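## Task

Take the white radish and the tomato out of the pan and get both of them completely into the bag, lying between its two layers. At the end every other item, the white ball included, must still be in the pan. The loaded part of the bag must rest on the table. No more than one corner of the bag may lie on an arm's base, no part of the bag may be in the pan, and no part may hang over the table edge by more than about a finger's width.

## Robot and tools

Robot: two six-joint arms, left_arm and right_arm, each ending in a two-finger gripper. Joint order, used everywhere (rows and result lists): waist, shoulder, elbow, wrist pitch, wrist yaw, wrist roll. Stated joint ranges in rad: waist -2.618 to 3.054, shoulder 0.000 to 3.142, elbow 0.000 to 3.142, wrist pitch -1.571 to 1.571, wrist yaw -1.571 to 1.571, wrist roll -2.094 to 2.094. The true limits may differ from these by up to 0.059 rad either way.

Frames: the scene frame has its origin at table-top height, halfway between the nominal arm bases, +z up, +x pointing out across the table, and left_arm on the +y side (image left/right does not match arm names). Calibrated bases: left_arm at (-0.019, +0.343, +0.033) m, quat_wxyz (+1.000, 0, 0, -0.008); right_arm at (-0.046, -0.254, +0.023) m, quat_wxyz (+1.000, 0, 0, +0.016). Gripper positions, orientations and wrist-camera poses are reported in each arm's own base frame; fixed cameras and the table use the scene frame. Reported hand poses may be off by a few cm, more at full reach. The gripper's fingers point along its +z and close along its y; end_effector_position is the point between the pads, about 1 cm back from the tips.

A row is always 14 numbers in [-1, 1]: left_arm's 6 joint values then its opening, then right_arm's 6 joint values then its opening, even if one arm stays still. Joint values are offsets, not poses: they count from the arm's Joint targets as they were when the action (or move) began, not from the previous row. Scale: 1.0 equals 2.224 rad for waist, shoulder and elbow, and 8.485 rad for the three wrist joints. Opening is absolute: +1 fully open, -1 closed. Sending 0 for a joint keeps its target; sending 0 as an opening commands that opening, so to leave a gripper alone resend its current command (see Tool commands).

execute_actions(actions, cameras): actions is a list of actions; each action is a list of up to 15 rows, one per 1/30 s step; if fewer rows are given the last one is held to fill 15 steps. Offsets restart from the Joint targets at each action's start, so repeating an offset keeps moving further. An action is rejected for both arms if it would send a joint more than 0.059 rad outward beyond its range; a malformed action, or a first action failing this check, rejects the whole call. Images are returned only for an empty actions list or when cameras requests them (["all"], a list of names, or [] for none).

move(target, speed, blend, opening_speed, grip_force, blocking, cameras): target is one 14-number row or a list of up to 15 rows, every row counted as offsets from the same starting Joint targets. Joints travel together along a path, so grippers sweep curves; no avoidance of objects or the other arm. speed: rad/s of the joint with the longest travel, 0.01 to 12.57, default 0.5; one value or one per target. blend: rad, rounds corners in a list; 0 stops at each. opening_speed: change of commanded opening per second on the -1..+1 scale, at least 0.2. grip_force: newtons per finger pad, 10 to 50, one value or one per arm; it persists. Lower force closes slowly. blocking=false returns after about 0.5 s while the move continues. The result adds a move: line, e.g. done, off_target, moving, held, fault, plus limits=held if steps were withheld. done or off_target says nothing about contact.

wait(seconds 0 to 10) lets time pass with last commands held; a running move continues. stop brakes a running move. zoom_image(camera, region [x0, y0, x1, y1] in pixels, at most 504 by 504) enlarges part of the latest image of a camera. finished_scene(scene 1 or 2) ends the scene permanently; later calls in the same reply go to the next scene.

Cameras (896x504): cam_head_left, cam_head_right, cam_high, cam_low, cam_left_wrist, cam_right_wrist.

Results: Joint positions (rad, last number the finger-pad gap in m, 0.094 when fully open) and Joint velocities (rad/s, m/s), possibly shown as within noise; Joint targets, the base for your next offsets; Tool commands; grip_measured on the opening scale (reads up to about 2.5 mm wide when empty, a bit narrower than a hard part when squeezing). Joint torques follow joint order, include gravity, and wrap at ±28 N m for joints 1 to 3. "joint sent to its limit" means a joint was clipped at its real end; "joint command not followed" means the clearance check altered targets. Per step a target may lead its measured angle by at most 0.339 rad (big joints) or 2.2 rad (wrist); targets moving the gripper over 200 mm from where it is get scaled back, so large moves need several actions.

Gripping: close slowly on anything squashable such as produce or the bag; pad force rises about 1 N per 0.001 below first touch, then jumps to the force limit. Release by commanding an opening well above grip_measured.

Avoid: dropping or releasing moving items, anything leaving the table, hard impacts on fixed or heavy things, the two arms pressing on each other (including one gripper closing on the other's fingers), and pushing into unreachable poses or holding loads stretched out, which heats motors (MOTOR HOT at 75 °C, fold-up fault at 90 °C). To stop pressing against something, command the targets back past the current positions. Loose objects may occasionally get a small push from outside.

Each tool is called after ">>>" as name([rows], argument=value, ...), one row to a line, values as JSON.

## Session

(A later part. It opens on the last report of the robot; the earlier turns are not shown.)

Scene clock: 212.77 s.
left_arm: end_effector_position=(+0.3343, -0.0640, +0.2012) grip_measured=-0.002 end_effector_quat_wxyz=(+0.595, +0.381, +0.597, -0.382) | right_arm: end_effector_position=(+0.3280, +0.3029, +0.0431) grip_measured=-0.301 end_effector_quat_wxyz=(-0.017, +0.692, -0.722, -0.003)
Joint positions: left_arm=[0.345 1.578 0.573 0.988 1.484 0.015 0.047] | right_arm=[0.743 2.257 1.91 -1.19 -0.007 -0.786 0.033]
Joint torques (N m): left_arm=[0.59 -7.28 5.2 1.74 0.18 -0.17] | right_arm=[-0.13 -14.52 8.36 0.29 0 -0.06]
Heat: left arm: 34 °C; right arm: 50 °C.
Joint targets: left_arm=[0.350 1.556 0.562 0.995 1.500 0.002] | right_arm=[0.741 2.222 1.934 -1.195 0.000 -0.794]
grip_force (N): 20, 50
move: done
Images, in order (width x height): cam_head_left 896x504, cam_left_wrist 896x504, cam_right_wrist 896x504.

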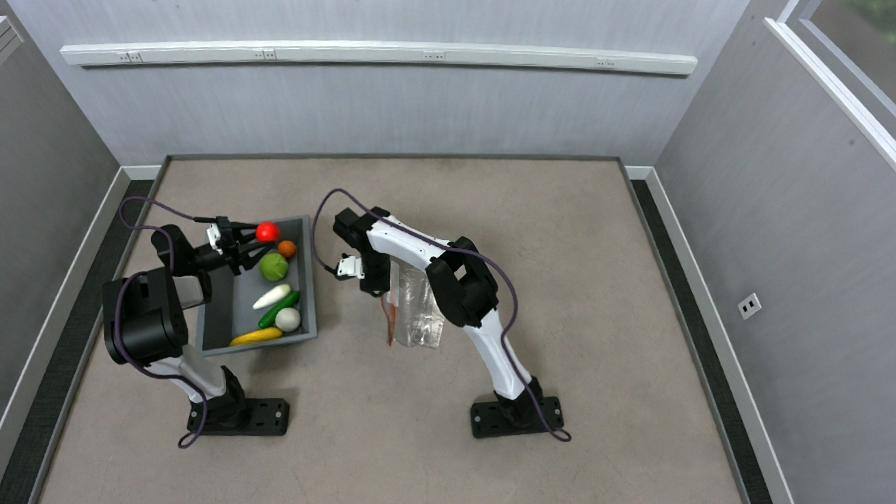

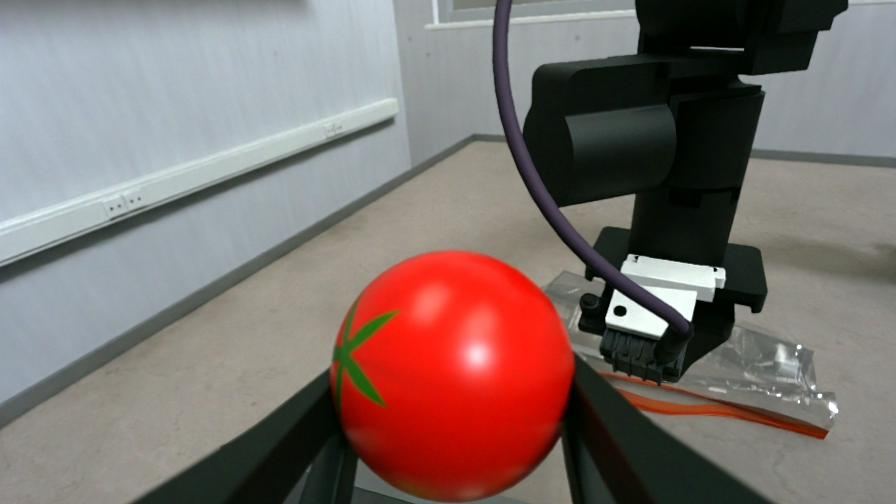

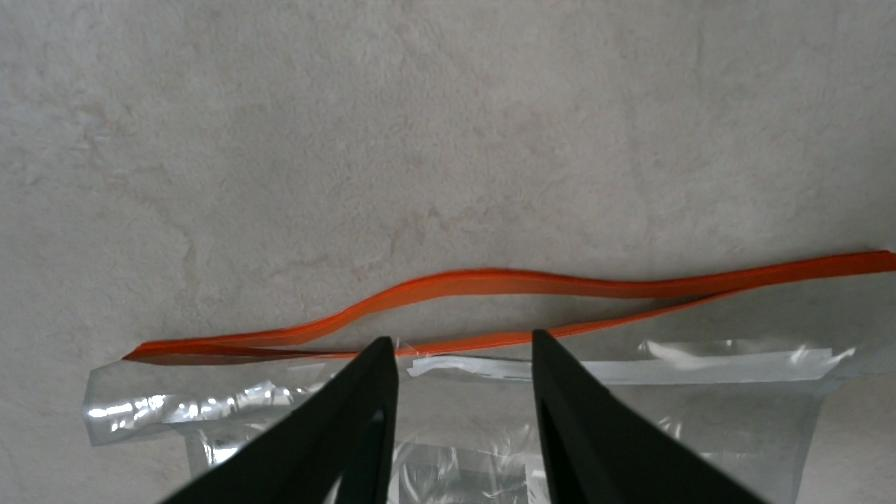

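>>> move([
  [0,0,0,0,0,0,-0.02,-0.0252,-0.032,-0.12,0.0126,0,-0.0059,-0.15],
], speed=0.3, cameras=["cam_left_wrist","cam_right_wrist"])

>>> zoom_image(camera="cam_left_wrist", region=[560, 250, 896, 504])

Scene clock: 215.13 s.
left_arm: end_effector_position=(+0.3343, -0.0640, +0.2012) grip_measured=-0.002 end_effector_quat_wxyz=(+0.595, +0.381, +0.597, -0.382) | right_arm: end_effector_position=(+0.3090, +0.2568, +0.0035) grip_measured=-0.151 end_effector_quat_wxyz=(+0.033, +0.691, -0.722, -0.006)
Joint positions: left_arm=[0.345 1.578 0.573 0.988 1.484 0.015 0.047] | right_arm=[0.69 2.21 1.67 -1.098 -0.007 -0.836 0.04]
Joint torques (N m): left_arm=[0.55 -7.34 5.2 1.75 0.19 -0.15] | right_arm=[-0.47 -15.98 5.37 0.23 0 -0.05]
Heat: left arm: 34 °C; right arm: 51 °C.
Joint targets: left_arm=[0.350 1.556 0.562 0.995 1.500 0.002] | right_arm=[0.685 2.151 1.667 -1.088 0.000 -0.844]
grip_force (N): 20, 50
move: off_target (right_arm); right_arm: the shoulder is farthest, 0.059 rad from its target
Images, in order (width x height): cam_left_wrist 896x504, cam_right_wrist 896x504.

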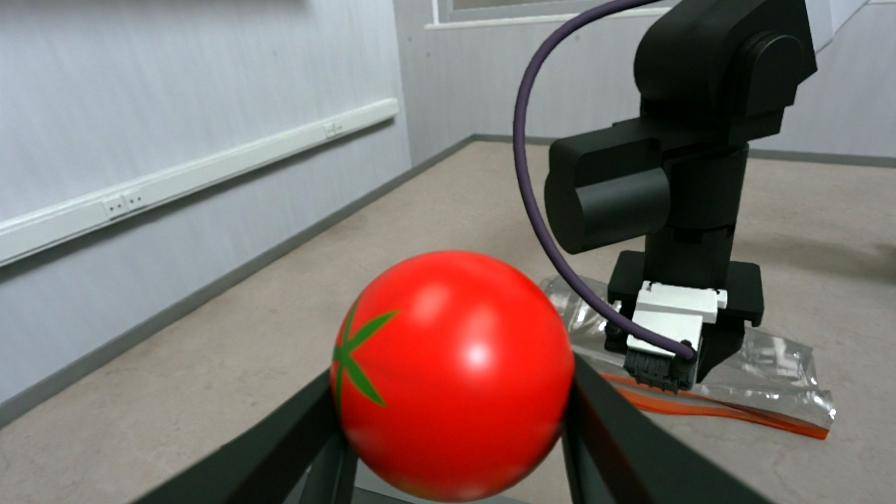

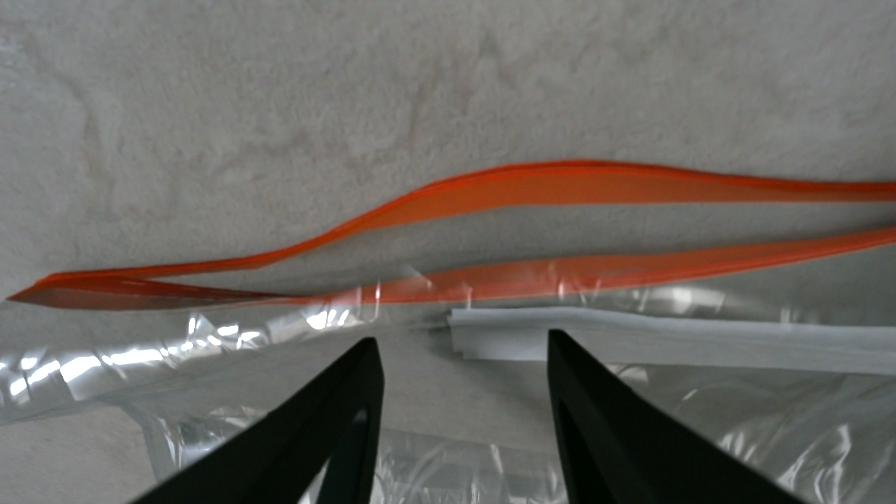

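Scaled by 1.500 from the camera's 896x504 image, which has a finer 1280x720 frame.

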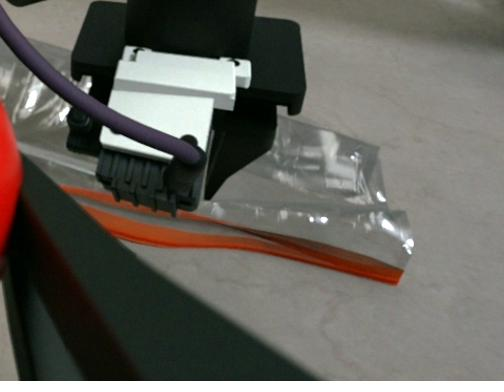

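>>> move([
  [0,0,0,0,0,0,-0.02,0.0112,0.0198,-0.0103,0.0064,0,0.0021,-0.15],
], speed=0.1, cameras=["cam_left_wrist","cam_right_wrist"])

>>> zoom_image(camera="cam_left_wrist", region=[560, 250, 896, 504])

Scene clock: 216.77 s.
left_arm: end_effector_position=(+0.3343, -0.0640, +0.2012) grip_measured=-0.002 end_effector_quat_wxyz=(+0.595, +0.381, +0.597, -0.382) | right_arm: end_effector_position=(+0.3100, +0.2655, -0.0020) grip_measured=-0.151 end_effector_quat_wxyz=(+0.017, +0.695, -0.718, -0.005)
Joint positions: left_arm=[0.345 1.578 0.573 0.988 1.484 0.015 0.047] | right_arm=[0.705 2.21 1.649 -1.045 -0.007 -0.833 0.04]
Joint torques (N m): left_arm=[0.58 -7.28 5.18 1.74 0.18 -0.17] | right_arm=[0.51 -12.15 5.29 0.32 0 0.1]
Heat: left arm: 34 °C; right arm: 51 °C.
Joint targets: left_arm=[0.350 1.556 0.562 0.995 1.500 0.002] | right_arm=[0.710 2.195 1.645 -1.034 0.000 -0.826]
grip_force (N): 20, 50
move: done
Images, in order (width x height): cam_left_wrist 896x504, cam_right_wrist 896x504.

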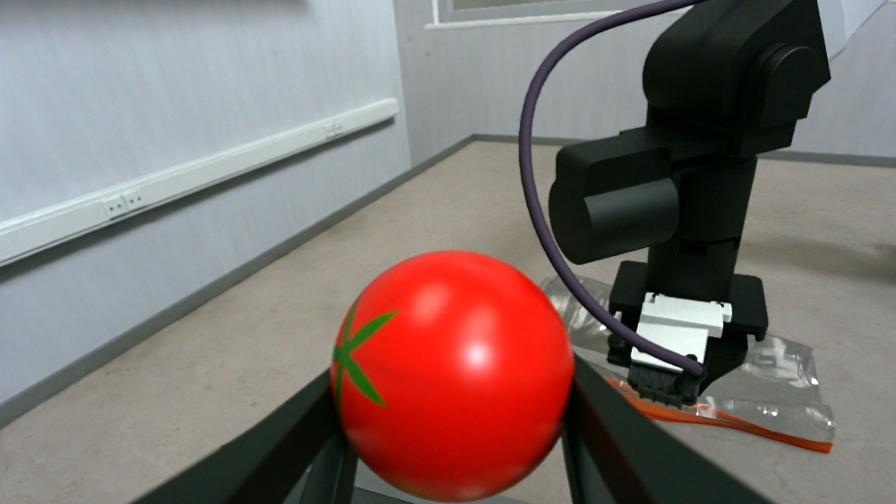

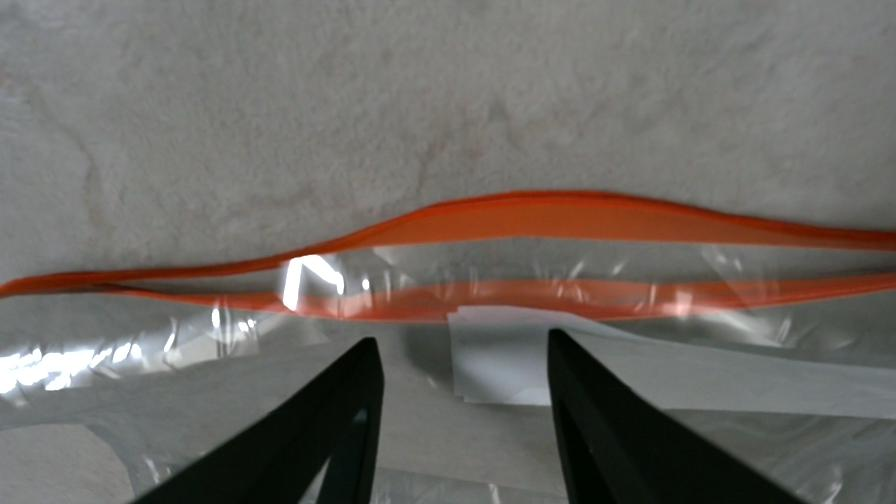

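Scaled by 1.500 from the camera's 896x504 image, which has a finer 1280x720 frame.

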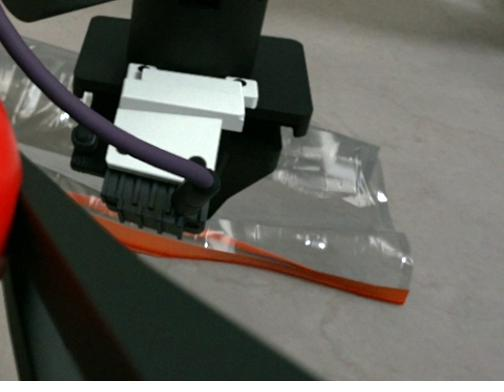

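>>> move([
  [0,0,0,0,0,0,-0.02,0,0,0,0,0,0,-1],
  [0,0,0,0,0,0,-0.02,0,-0.035,0.075,-0.011,0,0,-1],
], speed=0.2, opening_speed=0.3, cameras=["cam_right_wrist","cam_left_wrist"])

>>> zoom_image(camera="cam_left_wrist", region=[560, 250, 896, 504])

Scene clock: 221.63 s.
left_arm: end_effector_position=(+0.3343, -0.0640, +0.2012) grip_measured=-0.002 end_effector_quat_wxyz=(+0.595, +0.381, +0.597, -0.382) | right_arm: end_effector_position=(+0.3309, +0.2833, +0.0501) grip_measured=-0.991 end_effector_quat_wxyz=(-0.036, +0.695, -0.718, -0.001)
Joint positions: left_arm=[0.345 1.578 0.573 0.988 1.484 0.015 0.047] | right_arm=[0.705 2.166 1.788 -1.122 -0.007 -0.833 0]
Joint torques (N m): left_arm=[0.57 -7.3 5.2 1.74 0.18 -0.16] | right_arm=[0.47 -15.23 8.29 0.32 0 0.12]
Heat: left arm: 34 °C; right arm: 53 °C.
Joint targets: left_arm=[0.350 1.556 0.562 0.995 1.500 0.002] | right_arm=[0.710 2.117 1.811 -1.127 0.000 -0.826]
grip_force (N): 20, 50
move: off_target (right_arm); right_arm: the shoulder is farthest, 0.049 rad from its target
Images, in order (width x height): cam_left_wrist 896x504, cam_right_wrist 896x504.

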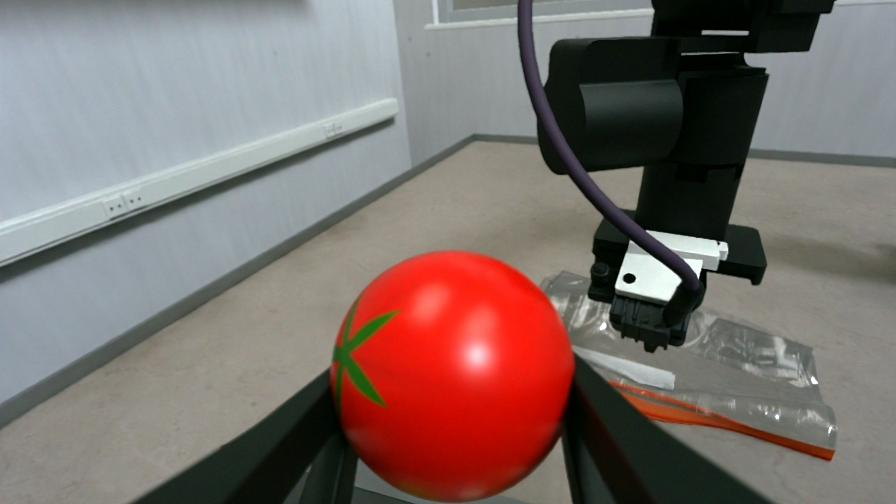

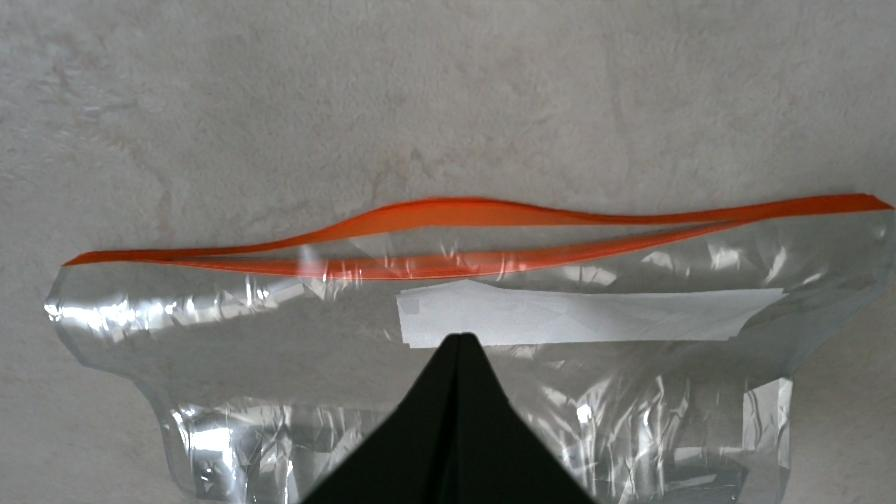

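Scaled by 1.500 from the camera's 896x504 image, which has a finer 1280x720 frame.

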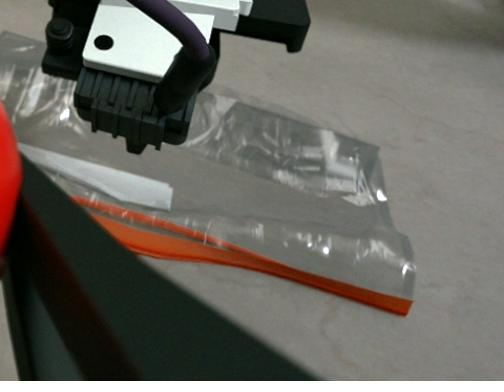

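>>> move([
  [0,0,0,0,0,0,-0.02,0,0,0,0,0,0,-0.15],
  [0,0,0,0,0,0,-0.02,-0.0099,0.0373,-0.0477,0.0058,0,-0.0025,-0.15],
  [0,0,0,0,0,0,-0.02,-0.0099,0.054,-0.0733,0.0161,0,-0.0025,-0.15],
], speed=[0.3,0.3,0.1], cameras=["cam_right_wrist","cam_left_wrist"])

>>> zoom_image(camera="cam_left_wrist", region=[560, 250, 896, 504])

Scene clock: 225.13 s.
left_arm: end_effector_position=(+0.3343, -0.0640, +0.2012) grip_measured=-0.002 end_effector_quat_wxyz=(+0.595, +0.381, +0.597, -0.382) | right_arm: end_effector_position=(+0.3211, +0.2680, -0.0063) grip_measured=-0.151 end_effector_quat_wxyz=(+0.001, +0.693, -0.721, -0.004)
Joint positions: left_arm=[0.345 1.578 0.573 0.988 1.484 0.015 0.047] | right_arm=[0.692 2.222 1.652 -1.002 -0.007 -0.84 0.04]
Joint torques (N m): left_arm=[0.54 -7.34 5.2 1.74 0.19 -0.16] | right_arm=[-0.42 -9.59 5.39 0.36 0 -0.03]
Heat: left arm: 34 °C; right arm: 53 °C.
Joint targets: left_arm=[0.350 1.556 0.562 0.995 1.500 0.002] | right_arm=[0.688 2.238 1.648 -0.990 0.000 -0.847]
grip_force (N): 20, 50
move: done
Images, in order (width x height): cam_left_wrist 896x504, cam_right_wrist 896x504.

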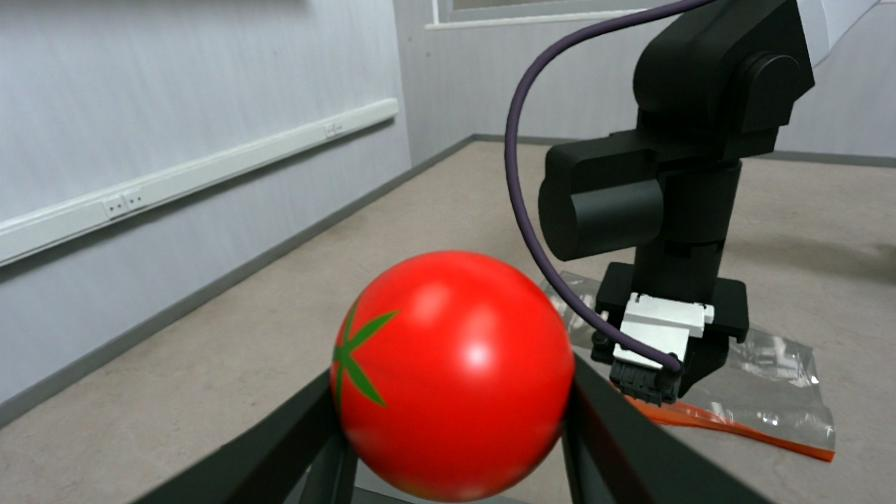

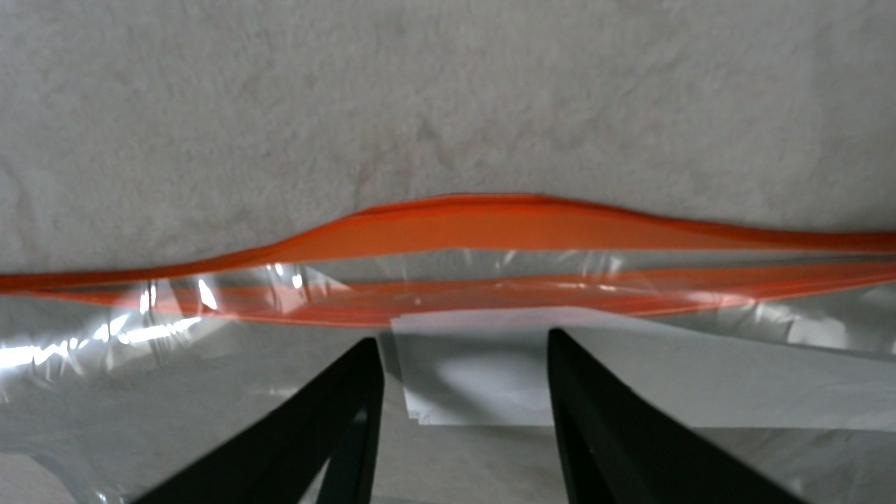

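Scaled by 1.500 from the camera's 896x504 image, which has a finer 1280x720 frame.

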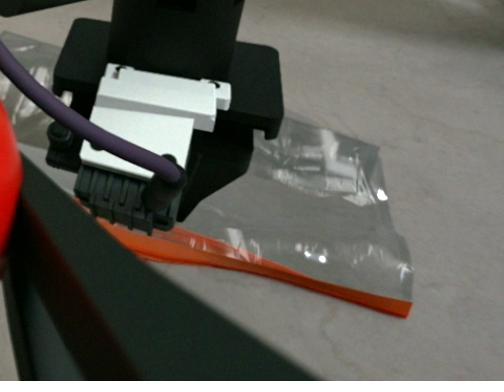

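>>> move([
  [0,0,0,0,0,0,-0.02,0,0.002,-0.01,0.003,0,0,-0.15],
  [0,0,0,0,0,0,-0.02,0,0.002,-0.01,0.003,0,0,-1],
], speed=0.1, opening_speed=0.4, cameras=["cam_right_wrist"])

Scene clock: 228.47 s.
left_arm: end_effector_position=(+0.3343, -0.0640, +0.2012) grip_measured=-0.002 end_effector_quat_wxyz=(+0.595, +0.381, +0.597, -0.382) | right_arm: end_effector_position=(+0.3266, +0.2696, -0.0080) grip_measured=-0.989 end_effector_quat_wxyz=(-0.011, +0.693, -0.720, +0.004)
Joint positions: left_arm=[0.345 1.578 0.573 0.988 1.484 0.015 0.047] | right_arm=[0.692 2.222 1.644 -0.971 0.006 -0.84 0.001]
Joint torques (N m): left_arm=[0.58 -7.3 5.22 1.74 0.18 -0.16] | right_arm=[-0.4 -9.25 4.07 0.37 -0.12 -0.03]
Heat: left arm: 34 °C; right arm: 52 °C.
Joint targets: left_arm=[0.350 1.556 0.562 0.995 1.500 0.002] | right_arm=[0.688 2.242 1.626 -0.965 0.000 -0.847]
grip_force (N): 20, 50
move: done
Images, in order (width x height): cam_right_wrist 896x504.

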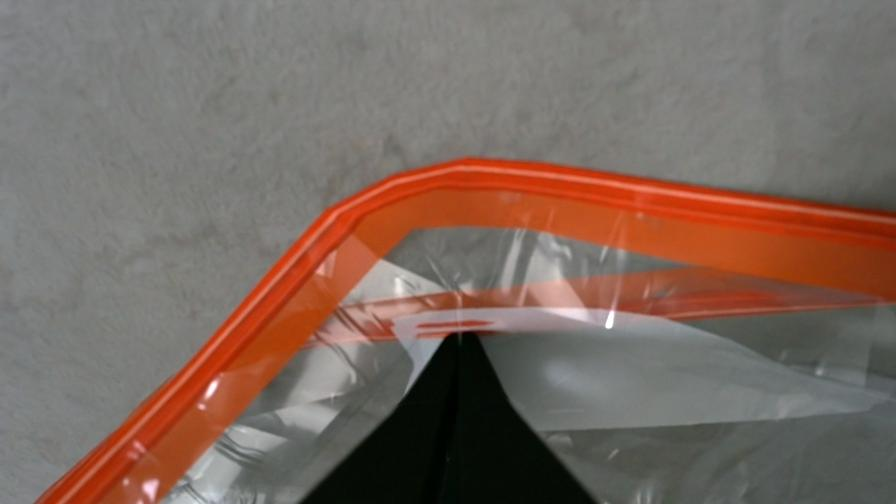

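>>> move([
  [0,0,0,0,0,0,-0.02,0,-0.05,0.1,-0.0132,0,0,-1],
], speed=0.2, cameras=["cam_right_wrist","cam_left_wrist","cam_low"])

>>> zoom_image(camera="cam_left_wrist", region=[500, 200, 896, 480])

>>> zoom_image(camera="cam_low", region=[370, 240, 550, 350])

Scene clock: 230.60 s.
left_arm: end_effector_position=(+0.3343, -0.0640, +0.2012) grip_measured=-0.002 end_effector_quat_wxyz=(+0.595, +0.381, +0.597, -0.382) | right_arm: end_effector_position=(+0.3524, +0.2910, +0.0556) grip_measured=-0.989 end_effector_quat_wxyz=(-0.071, +0.692, -0.719, +0.008)
Joint positions: left_arm=[0.345 1.578 0.573 0.988 1.484 0.015 0.047] | right_arm=[0.692 2.18 1.825 -1.072 0.006 -0.84 0.001]
Joint torques (N m): left_arm=[0.57 -7.27 5.22 1.73 0.18 -0.16] | right_arm=[-0.42 -15.49 8.46 0.47 -0.12 -0.02]
Heat: left arm: 34 °C; right arm: 53 °C.
Joint targets: left_arm=[0.350 1.556 0.562 0.995 1.500 0.002] | right_arm=[0.688 2.131 1.848 -1.077 0.000 -0.847]
grip_force (N): 20, 50
move: off_target (right_arm); right_arm: the shoulder is farthest, 0.049 rad from its target
Images, in order (width x height): cam_low 896x504, cam_left_wrist 896x504, cam_right_wrist 896x504.

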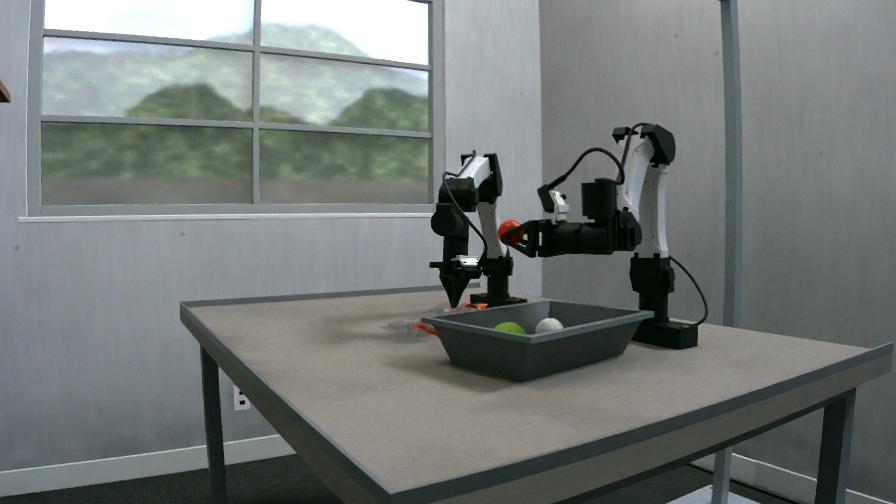

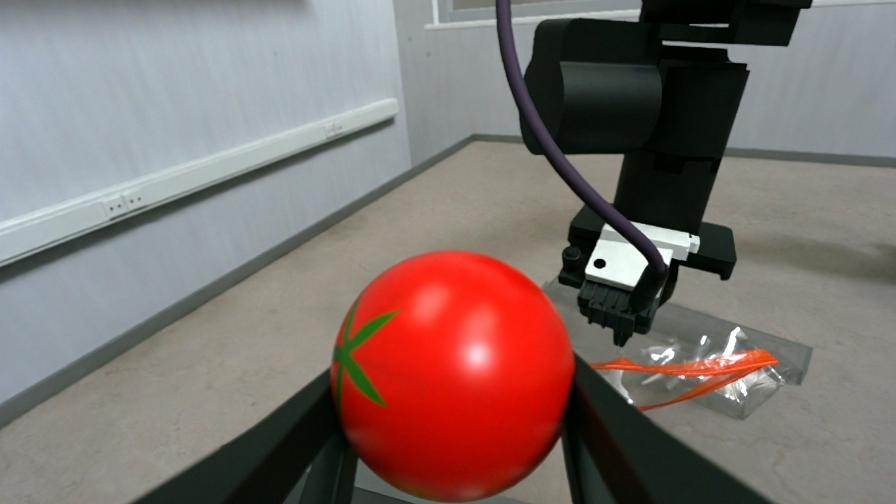

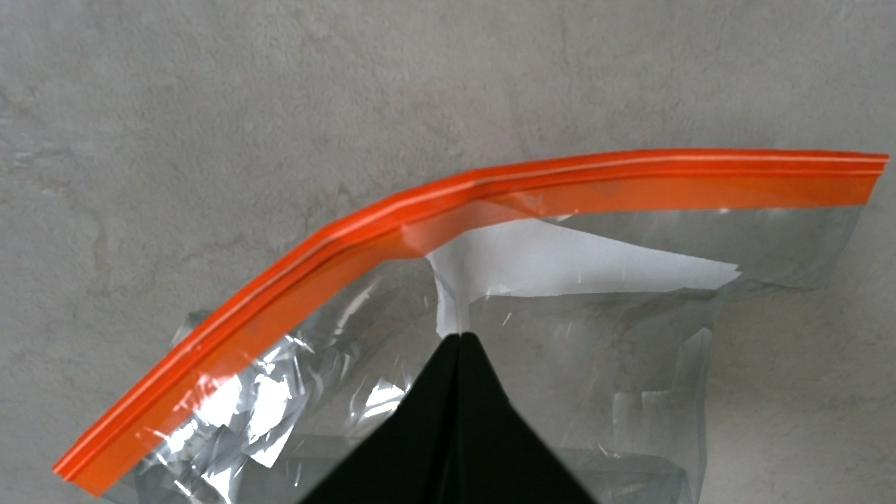

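Scaled by 1.273 from the camera's 896x504 image, which has a finer 1280x720 frame.

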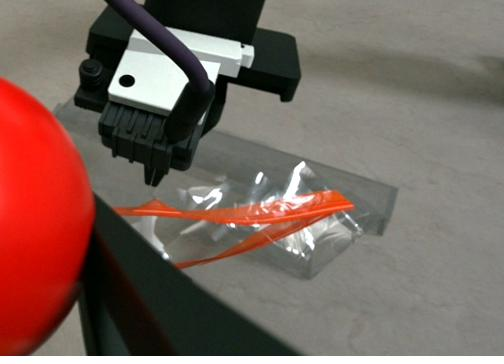

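Scaled by 2.800 from the camera's 896x504 image, which has a finer 1280x720 frame.

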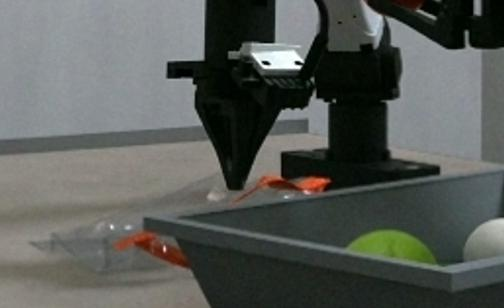

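>>> move([
  [0,0,0,0,0,0,-0.02,-0.1711,-0.1888,-0.2266,0.0286,-0.0858,-0.0299,-1],
], speed=0.25, cameras=["cam_right_wrist","cam_left_wrist","cam_low","cam_head_left"])

>>> zoom_image(camera="cam_left_wrist", region=[500, 200, 896, 480])

>>> zoom_image(camera="cam_low", region=[370, 240, 550, 350])

Scene clock: 234.63 s.
left_arm: end_effector_position=(+0.3343, -0.0640, +0.2012) grip_measured=-0.002 end_effector_quat_wxyz=(+0.595, +0.381, +0.597, -0.382) | right_arm: end_effector_position=(+0.3277, +0.2252, +0.1367) grip_measured=-0.989 end_effector_quat_wxyz=(-0.268, +0.640, -0.671, -0.262)
Joint positions: left_arm=[0.345 1.578 0.573 0.988 1.484 0.015 0.047] | right_arm=[0.312 1.753 1.349 -0.849 -0.713 -1.093 0.001]
Joint torques (N m): left_arm=[0.55 -7.28 5.2 1.73 0.18 -0.16] | right_arm=[-0.38 -11.64 5.98 0.89 -0.53 -0.1]
Heat: left arm: 35 °C; right arm: 54 °C.
Joint targets: left_arm=[0.350 1.556 0.562 0.995 1.500 0.002] | right_arm=[0.308 1.711 1.344 -0.834 -0.728 -1.101]
grip_force (N): 20, 50
move: off_target (right_arm); right_arm: the shoulder is farthest, 0.042 rad from its target
Images, in order (width x height): cam_head_left 896x504, cam_low 896x504, cam_left_wrist 896x504, cam_right_wrist 896x504.

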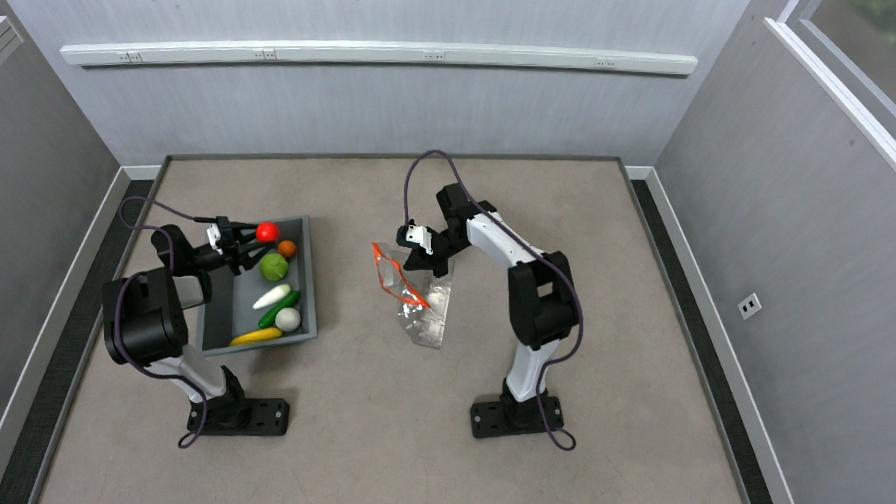

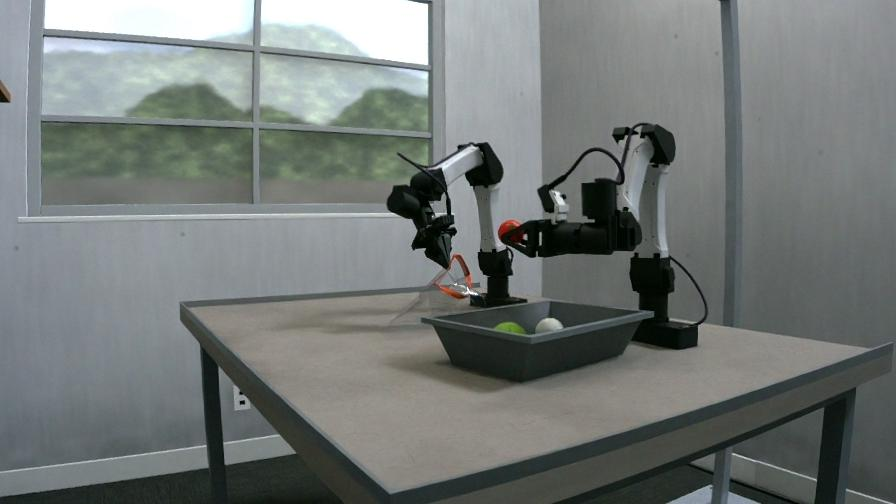

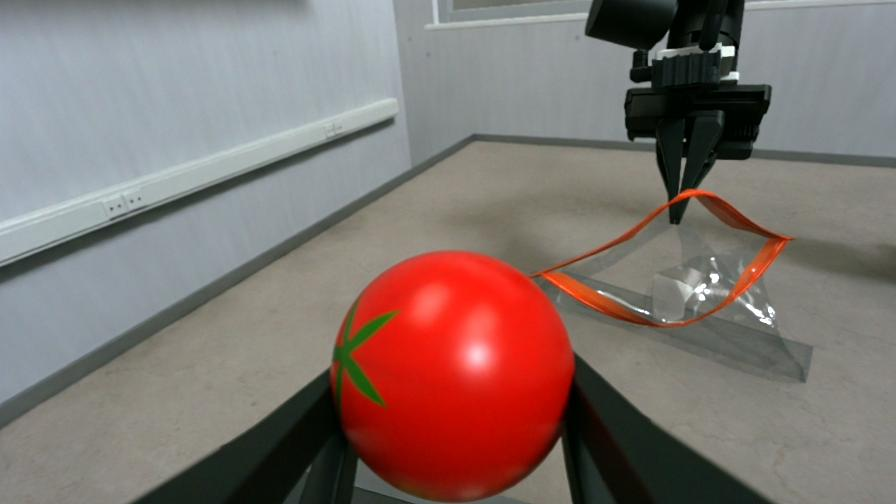

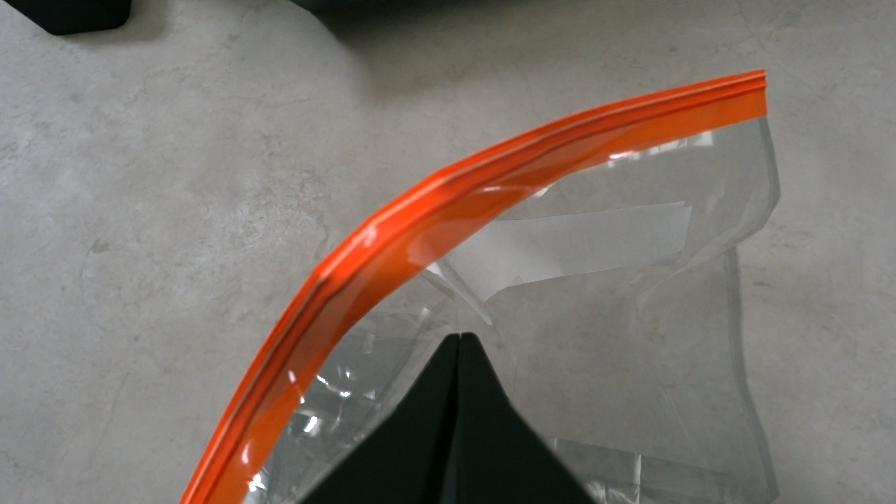

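Scaled by 1.273 from the camera's 896x504 image, which has a finer 1280x720 frame.

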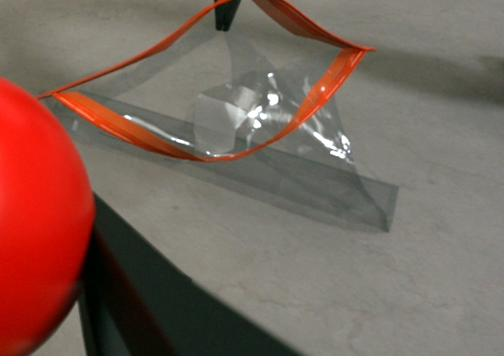

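Scaled by 2.800 from the camera's 896x504 image, which has a finer 1280x720 frame.

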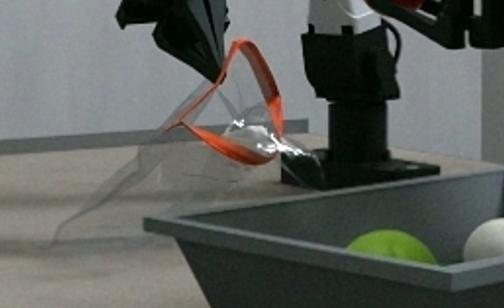

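>>> move([
  [-0.3371,0.0429,0.2158,-0.1689,-0.077,0.2001,-0.02,0,0,0,0,0,0,-1],
], speed=0.8, cameras=["cam_left_wrist","cam_right_wrist","cam_low","cam_head_left"])

>>> zoom_image(camera="cam_low", region=[370, 220, 550, 330])

>>> zoom_image(camera="cam_head_left", region=[330, 220, 470, 360])

Scene clock: 238.97 s.
left_arm: end_effector_position=(+0.2865, -0.2638, +0.1233) grip_measured=-0.002 end_effector_quat_wxyz=(+0.434, +0.812, +0.347, -0.179) | right_arm: end_effector_position=(+0.3278, +0.2253, +0.1368) grip_measured=-0.989 end_effector_quat_wxyz=(-0.269, +0.640, -0.670, -0.262)
Joint positions: left_arm=[-0.398 1.634 1.019 -0.423 0.864 1.687 0.047] | right_arm=[0.312 1.753 1.349 -0.849 -0.713 -1.093 0.001]
Joint torques (N m): left_arm=[0.05 -5.68 9.52 1.13 0.31 0.03] | right_arm=[-0.38 -11.63 5.98 0.91 -0.53 -0.04]
Heat: left arm: 34 °C; right arm: 54 °C.
Joint targets: left_arm=[-0.400 1.652 1.042 -0.437 0.847 1.700] | right_arm=[0.308 1.711 1.344 -0.834 -0.728 -1.101]
grip_force (N): 20, 50
move: off_target (right_arm); right_arm: the shoulder is farthest, 0.042 rad from its target
Images, in order (width x height): cam_head_left 896x504, cam_low 896x504, cam_left_wrist 896x504, cam_right_wrist 896x504.

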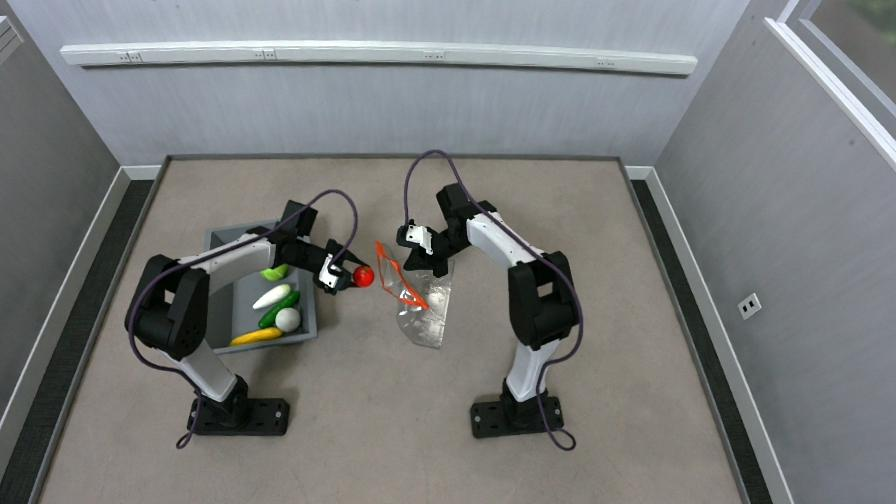

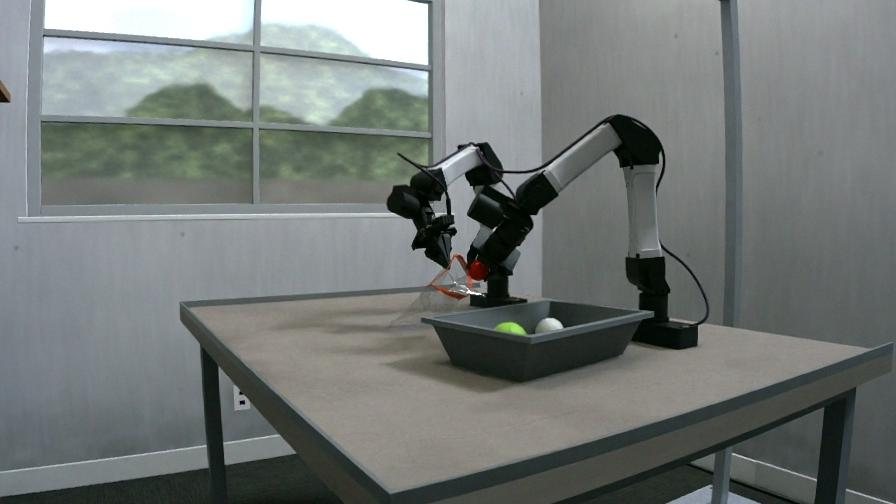

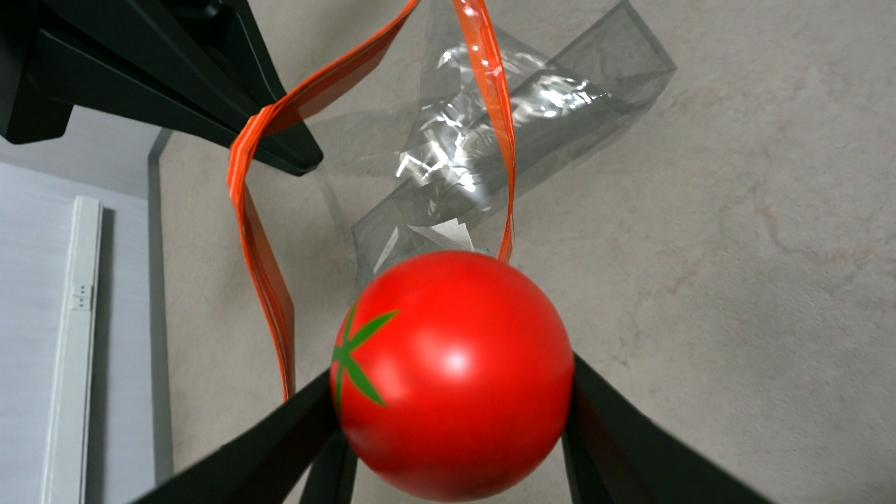

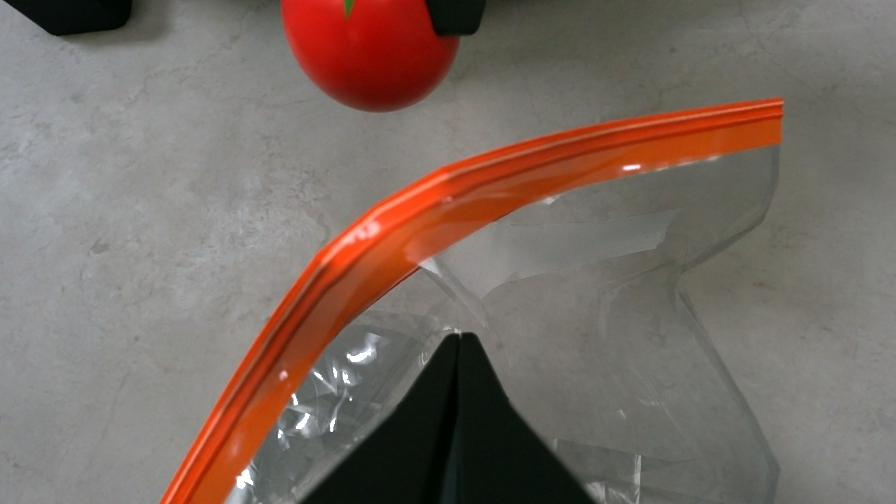

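Scaled by 2.800 from the camera's 896x504 image, which has a finer 1280x720 frame.

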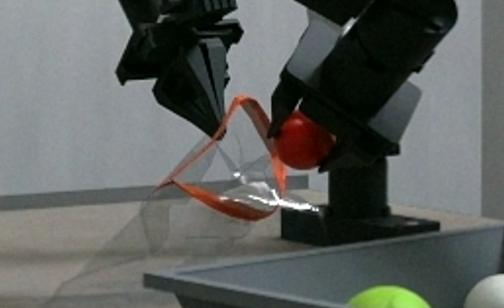

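Scaled by 3.600 from the camera's 896x504 image, which has a finer 1280x720 frame.

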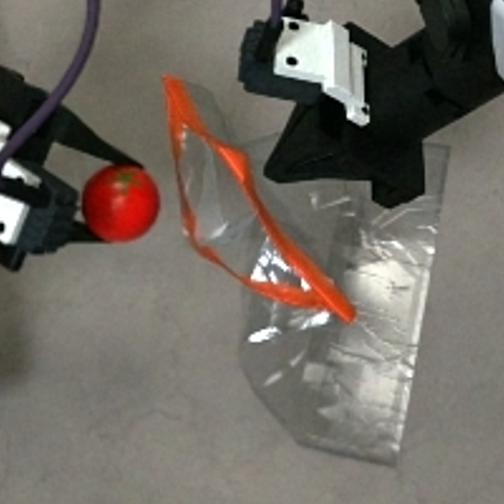

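>>> move(target=[-0.1243,0.1397,0.0242,0.0556,-0.0194,-0.0365,-0.02,0,0,0,0,0,0,-1], speed=0.4, cameras=["cam_head_left","cam_low","cam_right_wrist","cam_left_wrist","cam_high"])

Scene clock: 242.30 s.
left_arm: end_effector_position=(+0.2876, -0.3730, +0.0548) grip_measured=-0.002 end_effector_quat_wxyz=(+0.425, +0.819, +0.341, -0.180) | right_arm: end_effector_position=(+0.3278, +0.2252, +0.1368) grip_measured=-0.989 end_effector_quat_wxyz=(-0.269, +0.640, -0.670, -0.262)
Joint positions: left_arm=[-0.674 1.946 1.073 0.026 0.699 1.403 0.047] | right_arm=[0.311 1.753 1.349 -0.849 -0.713 -1.094 0.001]
Joint torques (N m): left_arm=[-0.01 -8.05 9.02 1.74 0.19 -0.19] | right_arm=[-0.36 -11.64 5.98 0.91 -0.53 -0.04]
Heat: left arm: 34 °C; right arm: 53 °C.
Joint targets: left_arm=[-0.676 1.963 1.095 0.034 0.682 1.390] | right_arm=[0.307 1.711 1.344 -0.834 -0.728 -1.101]
grip_force (N): 20, 50
move: off_target (right_arm); right_arm: the shoulder is farthest, 0.042 rad from its target
Images, in order (width x height): cam_head_left 896x504, cam_high 896x504, cam_low 896x504, cam_left_wrist 896x504, cam_right_wrist 896x504.

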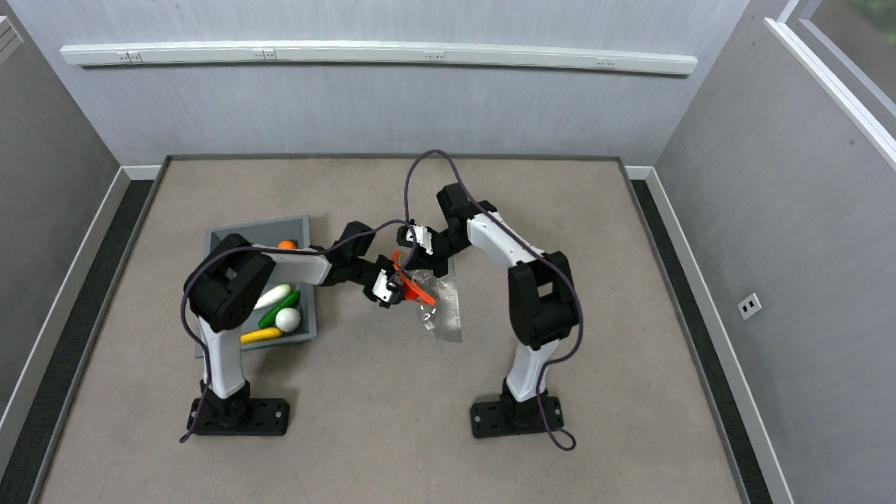

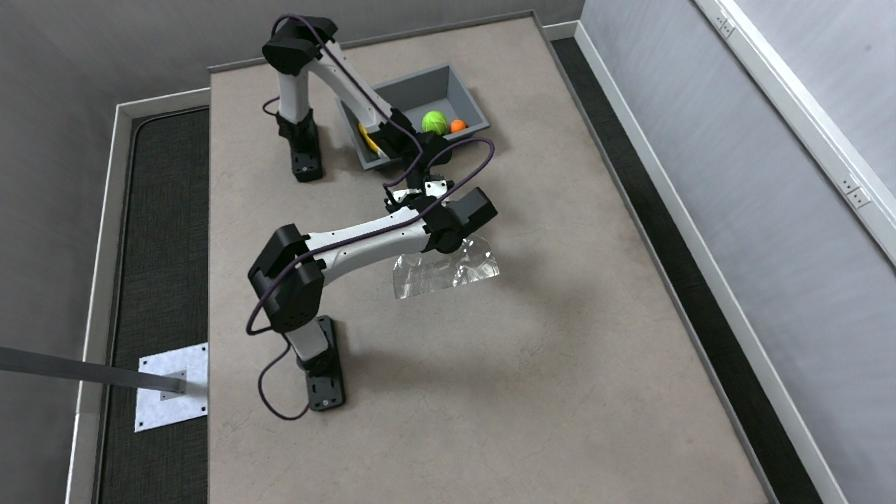

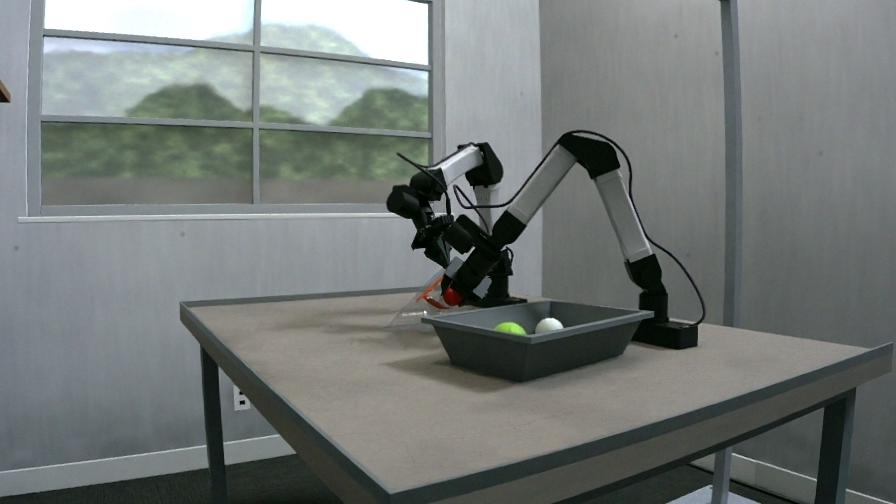

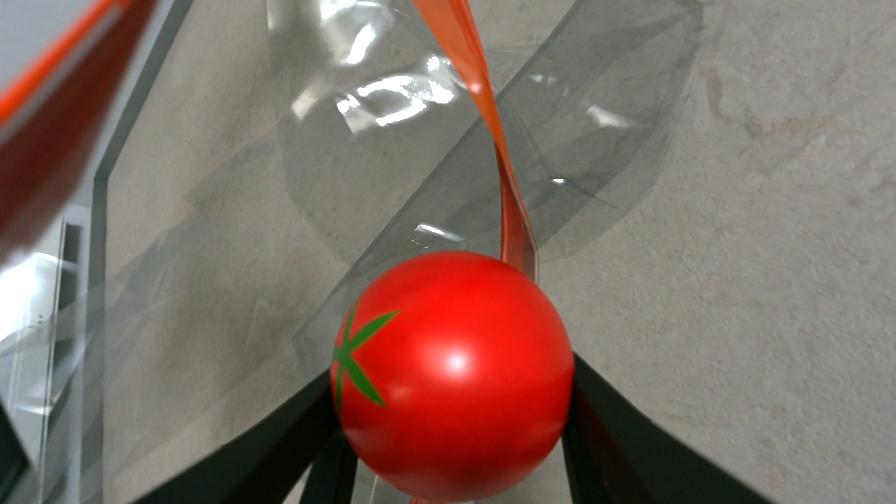

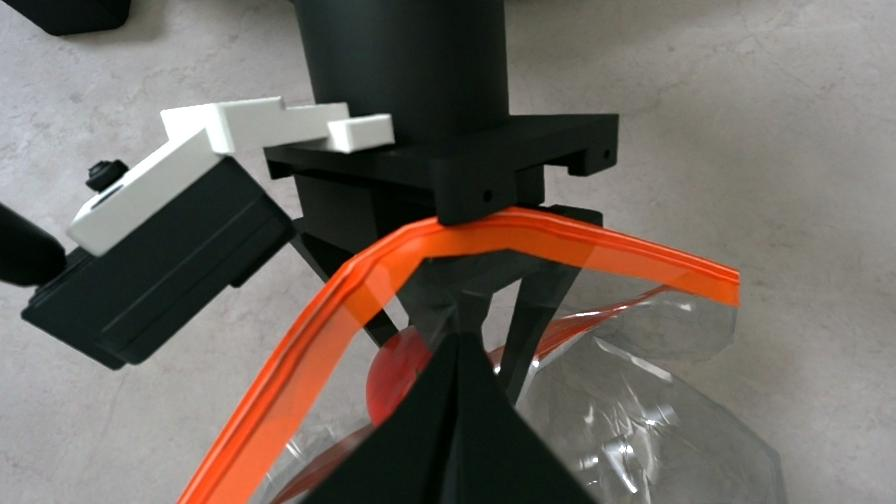

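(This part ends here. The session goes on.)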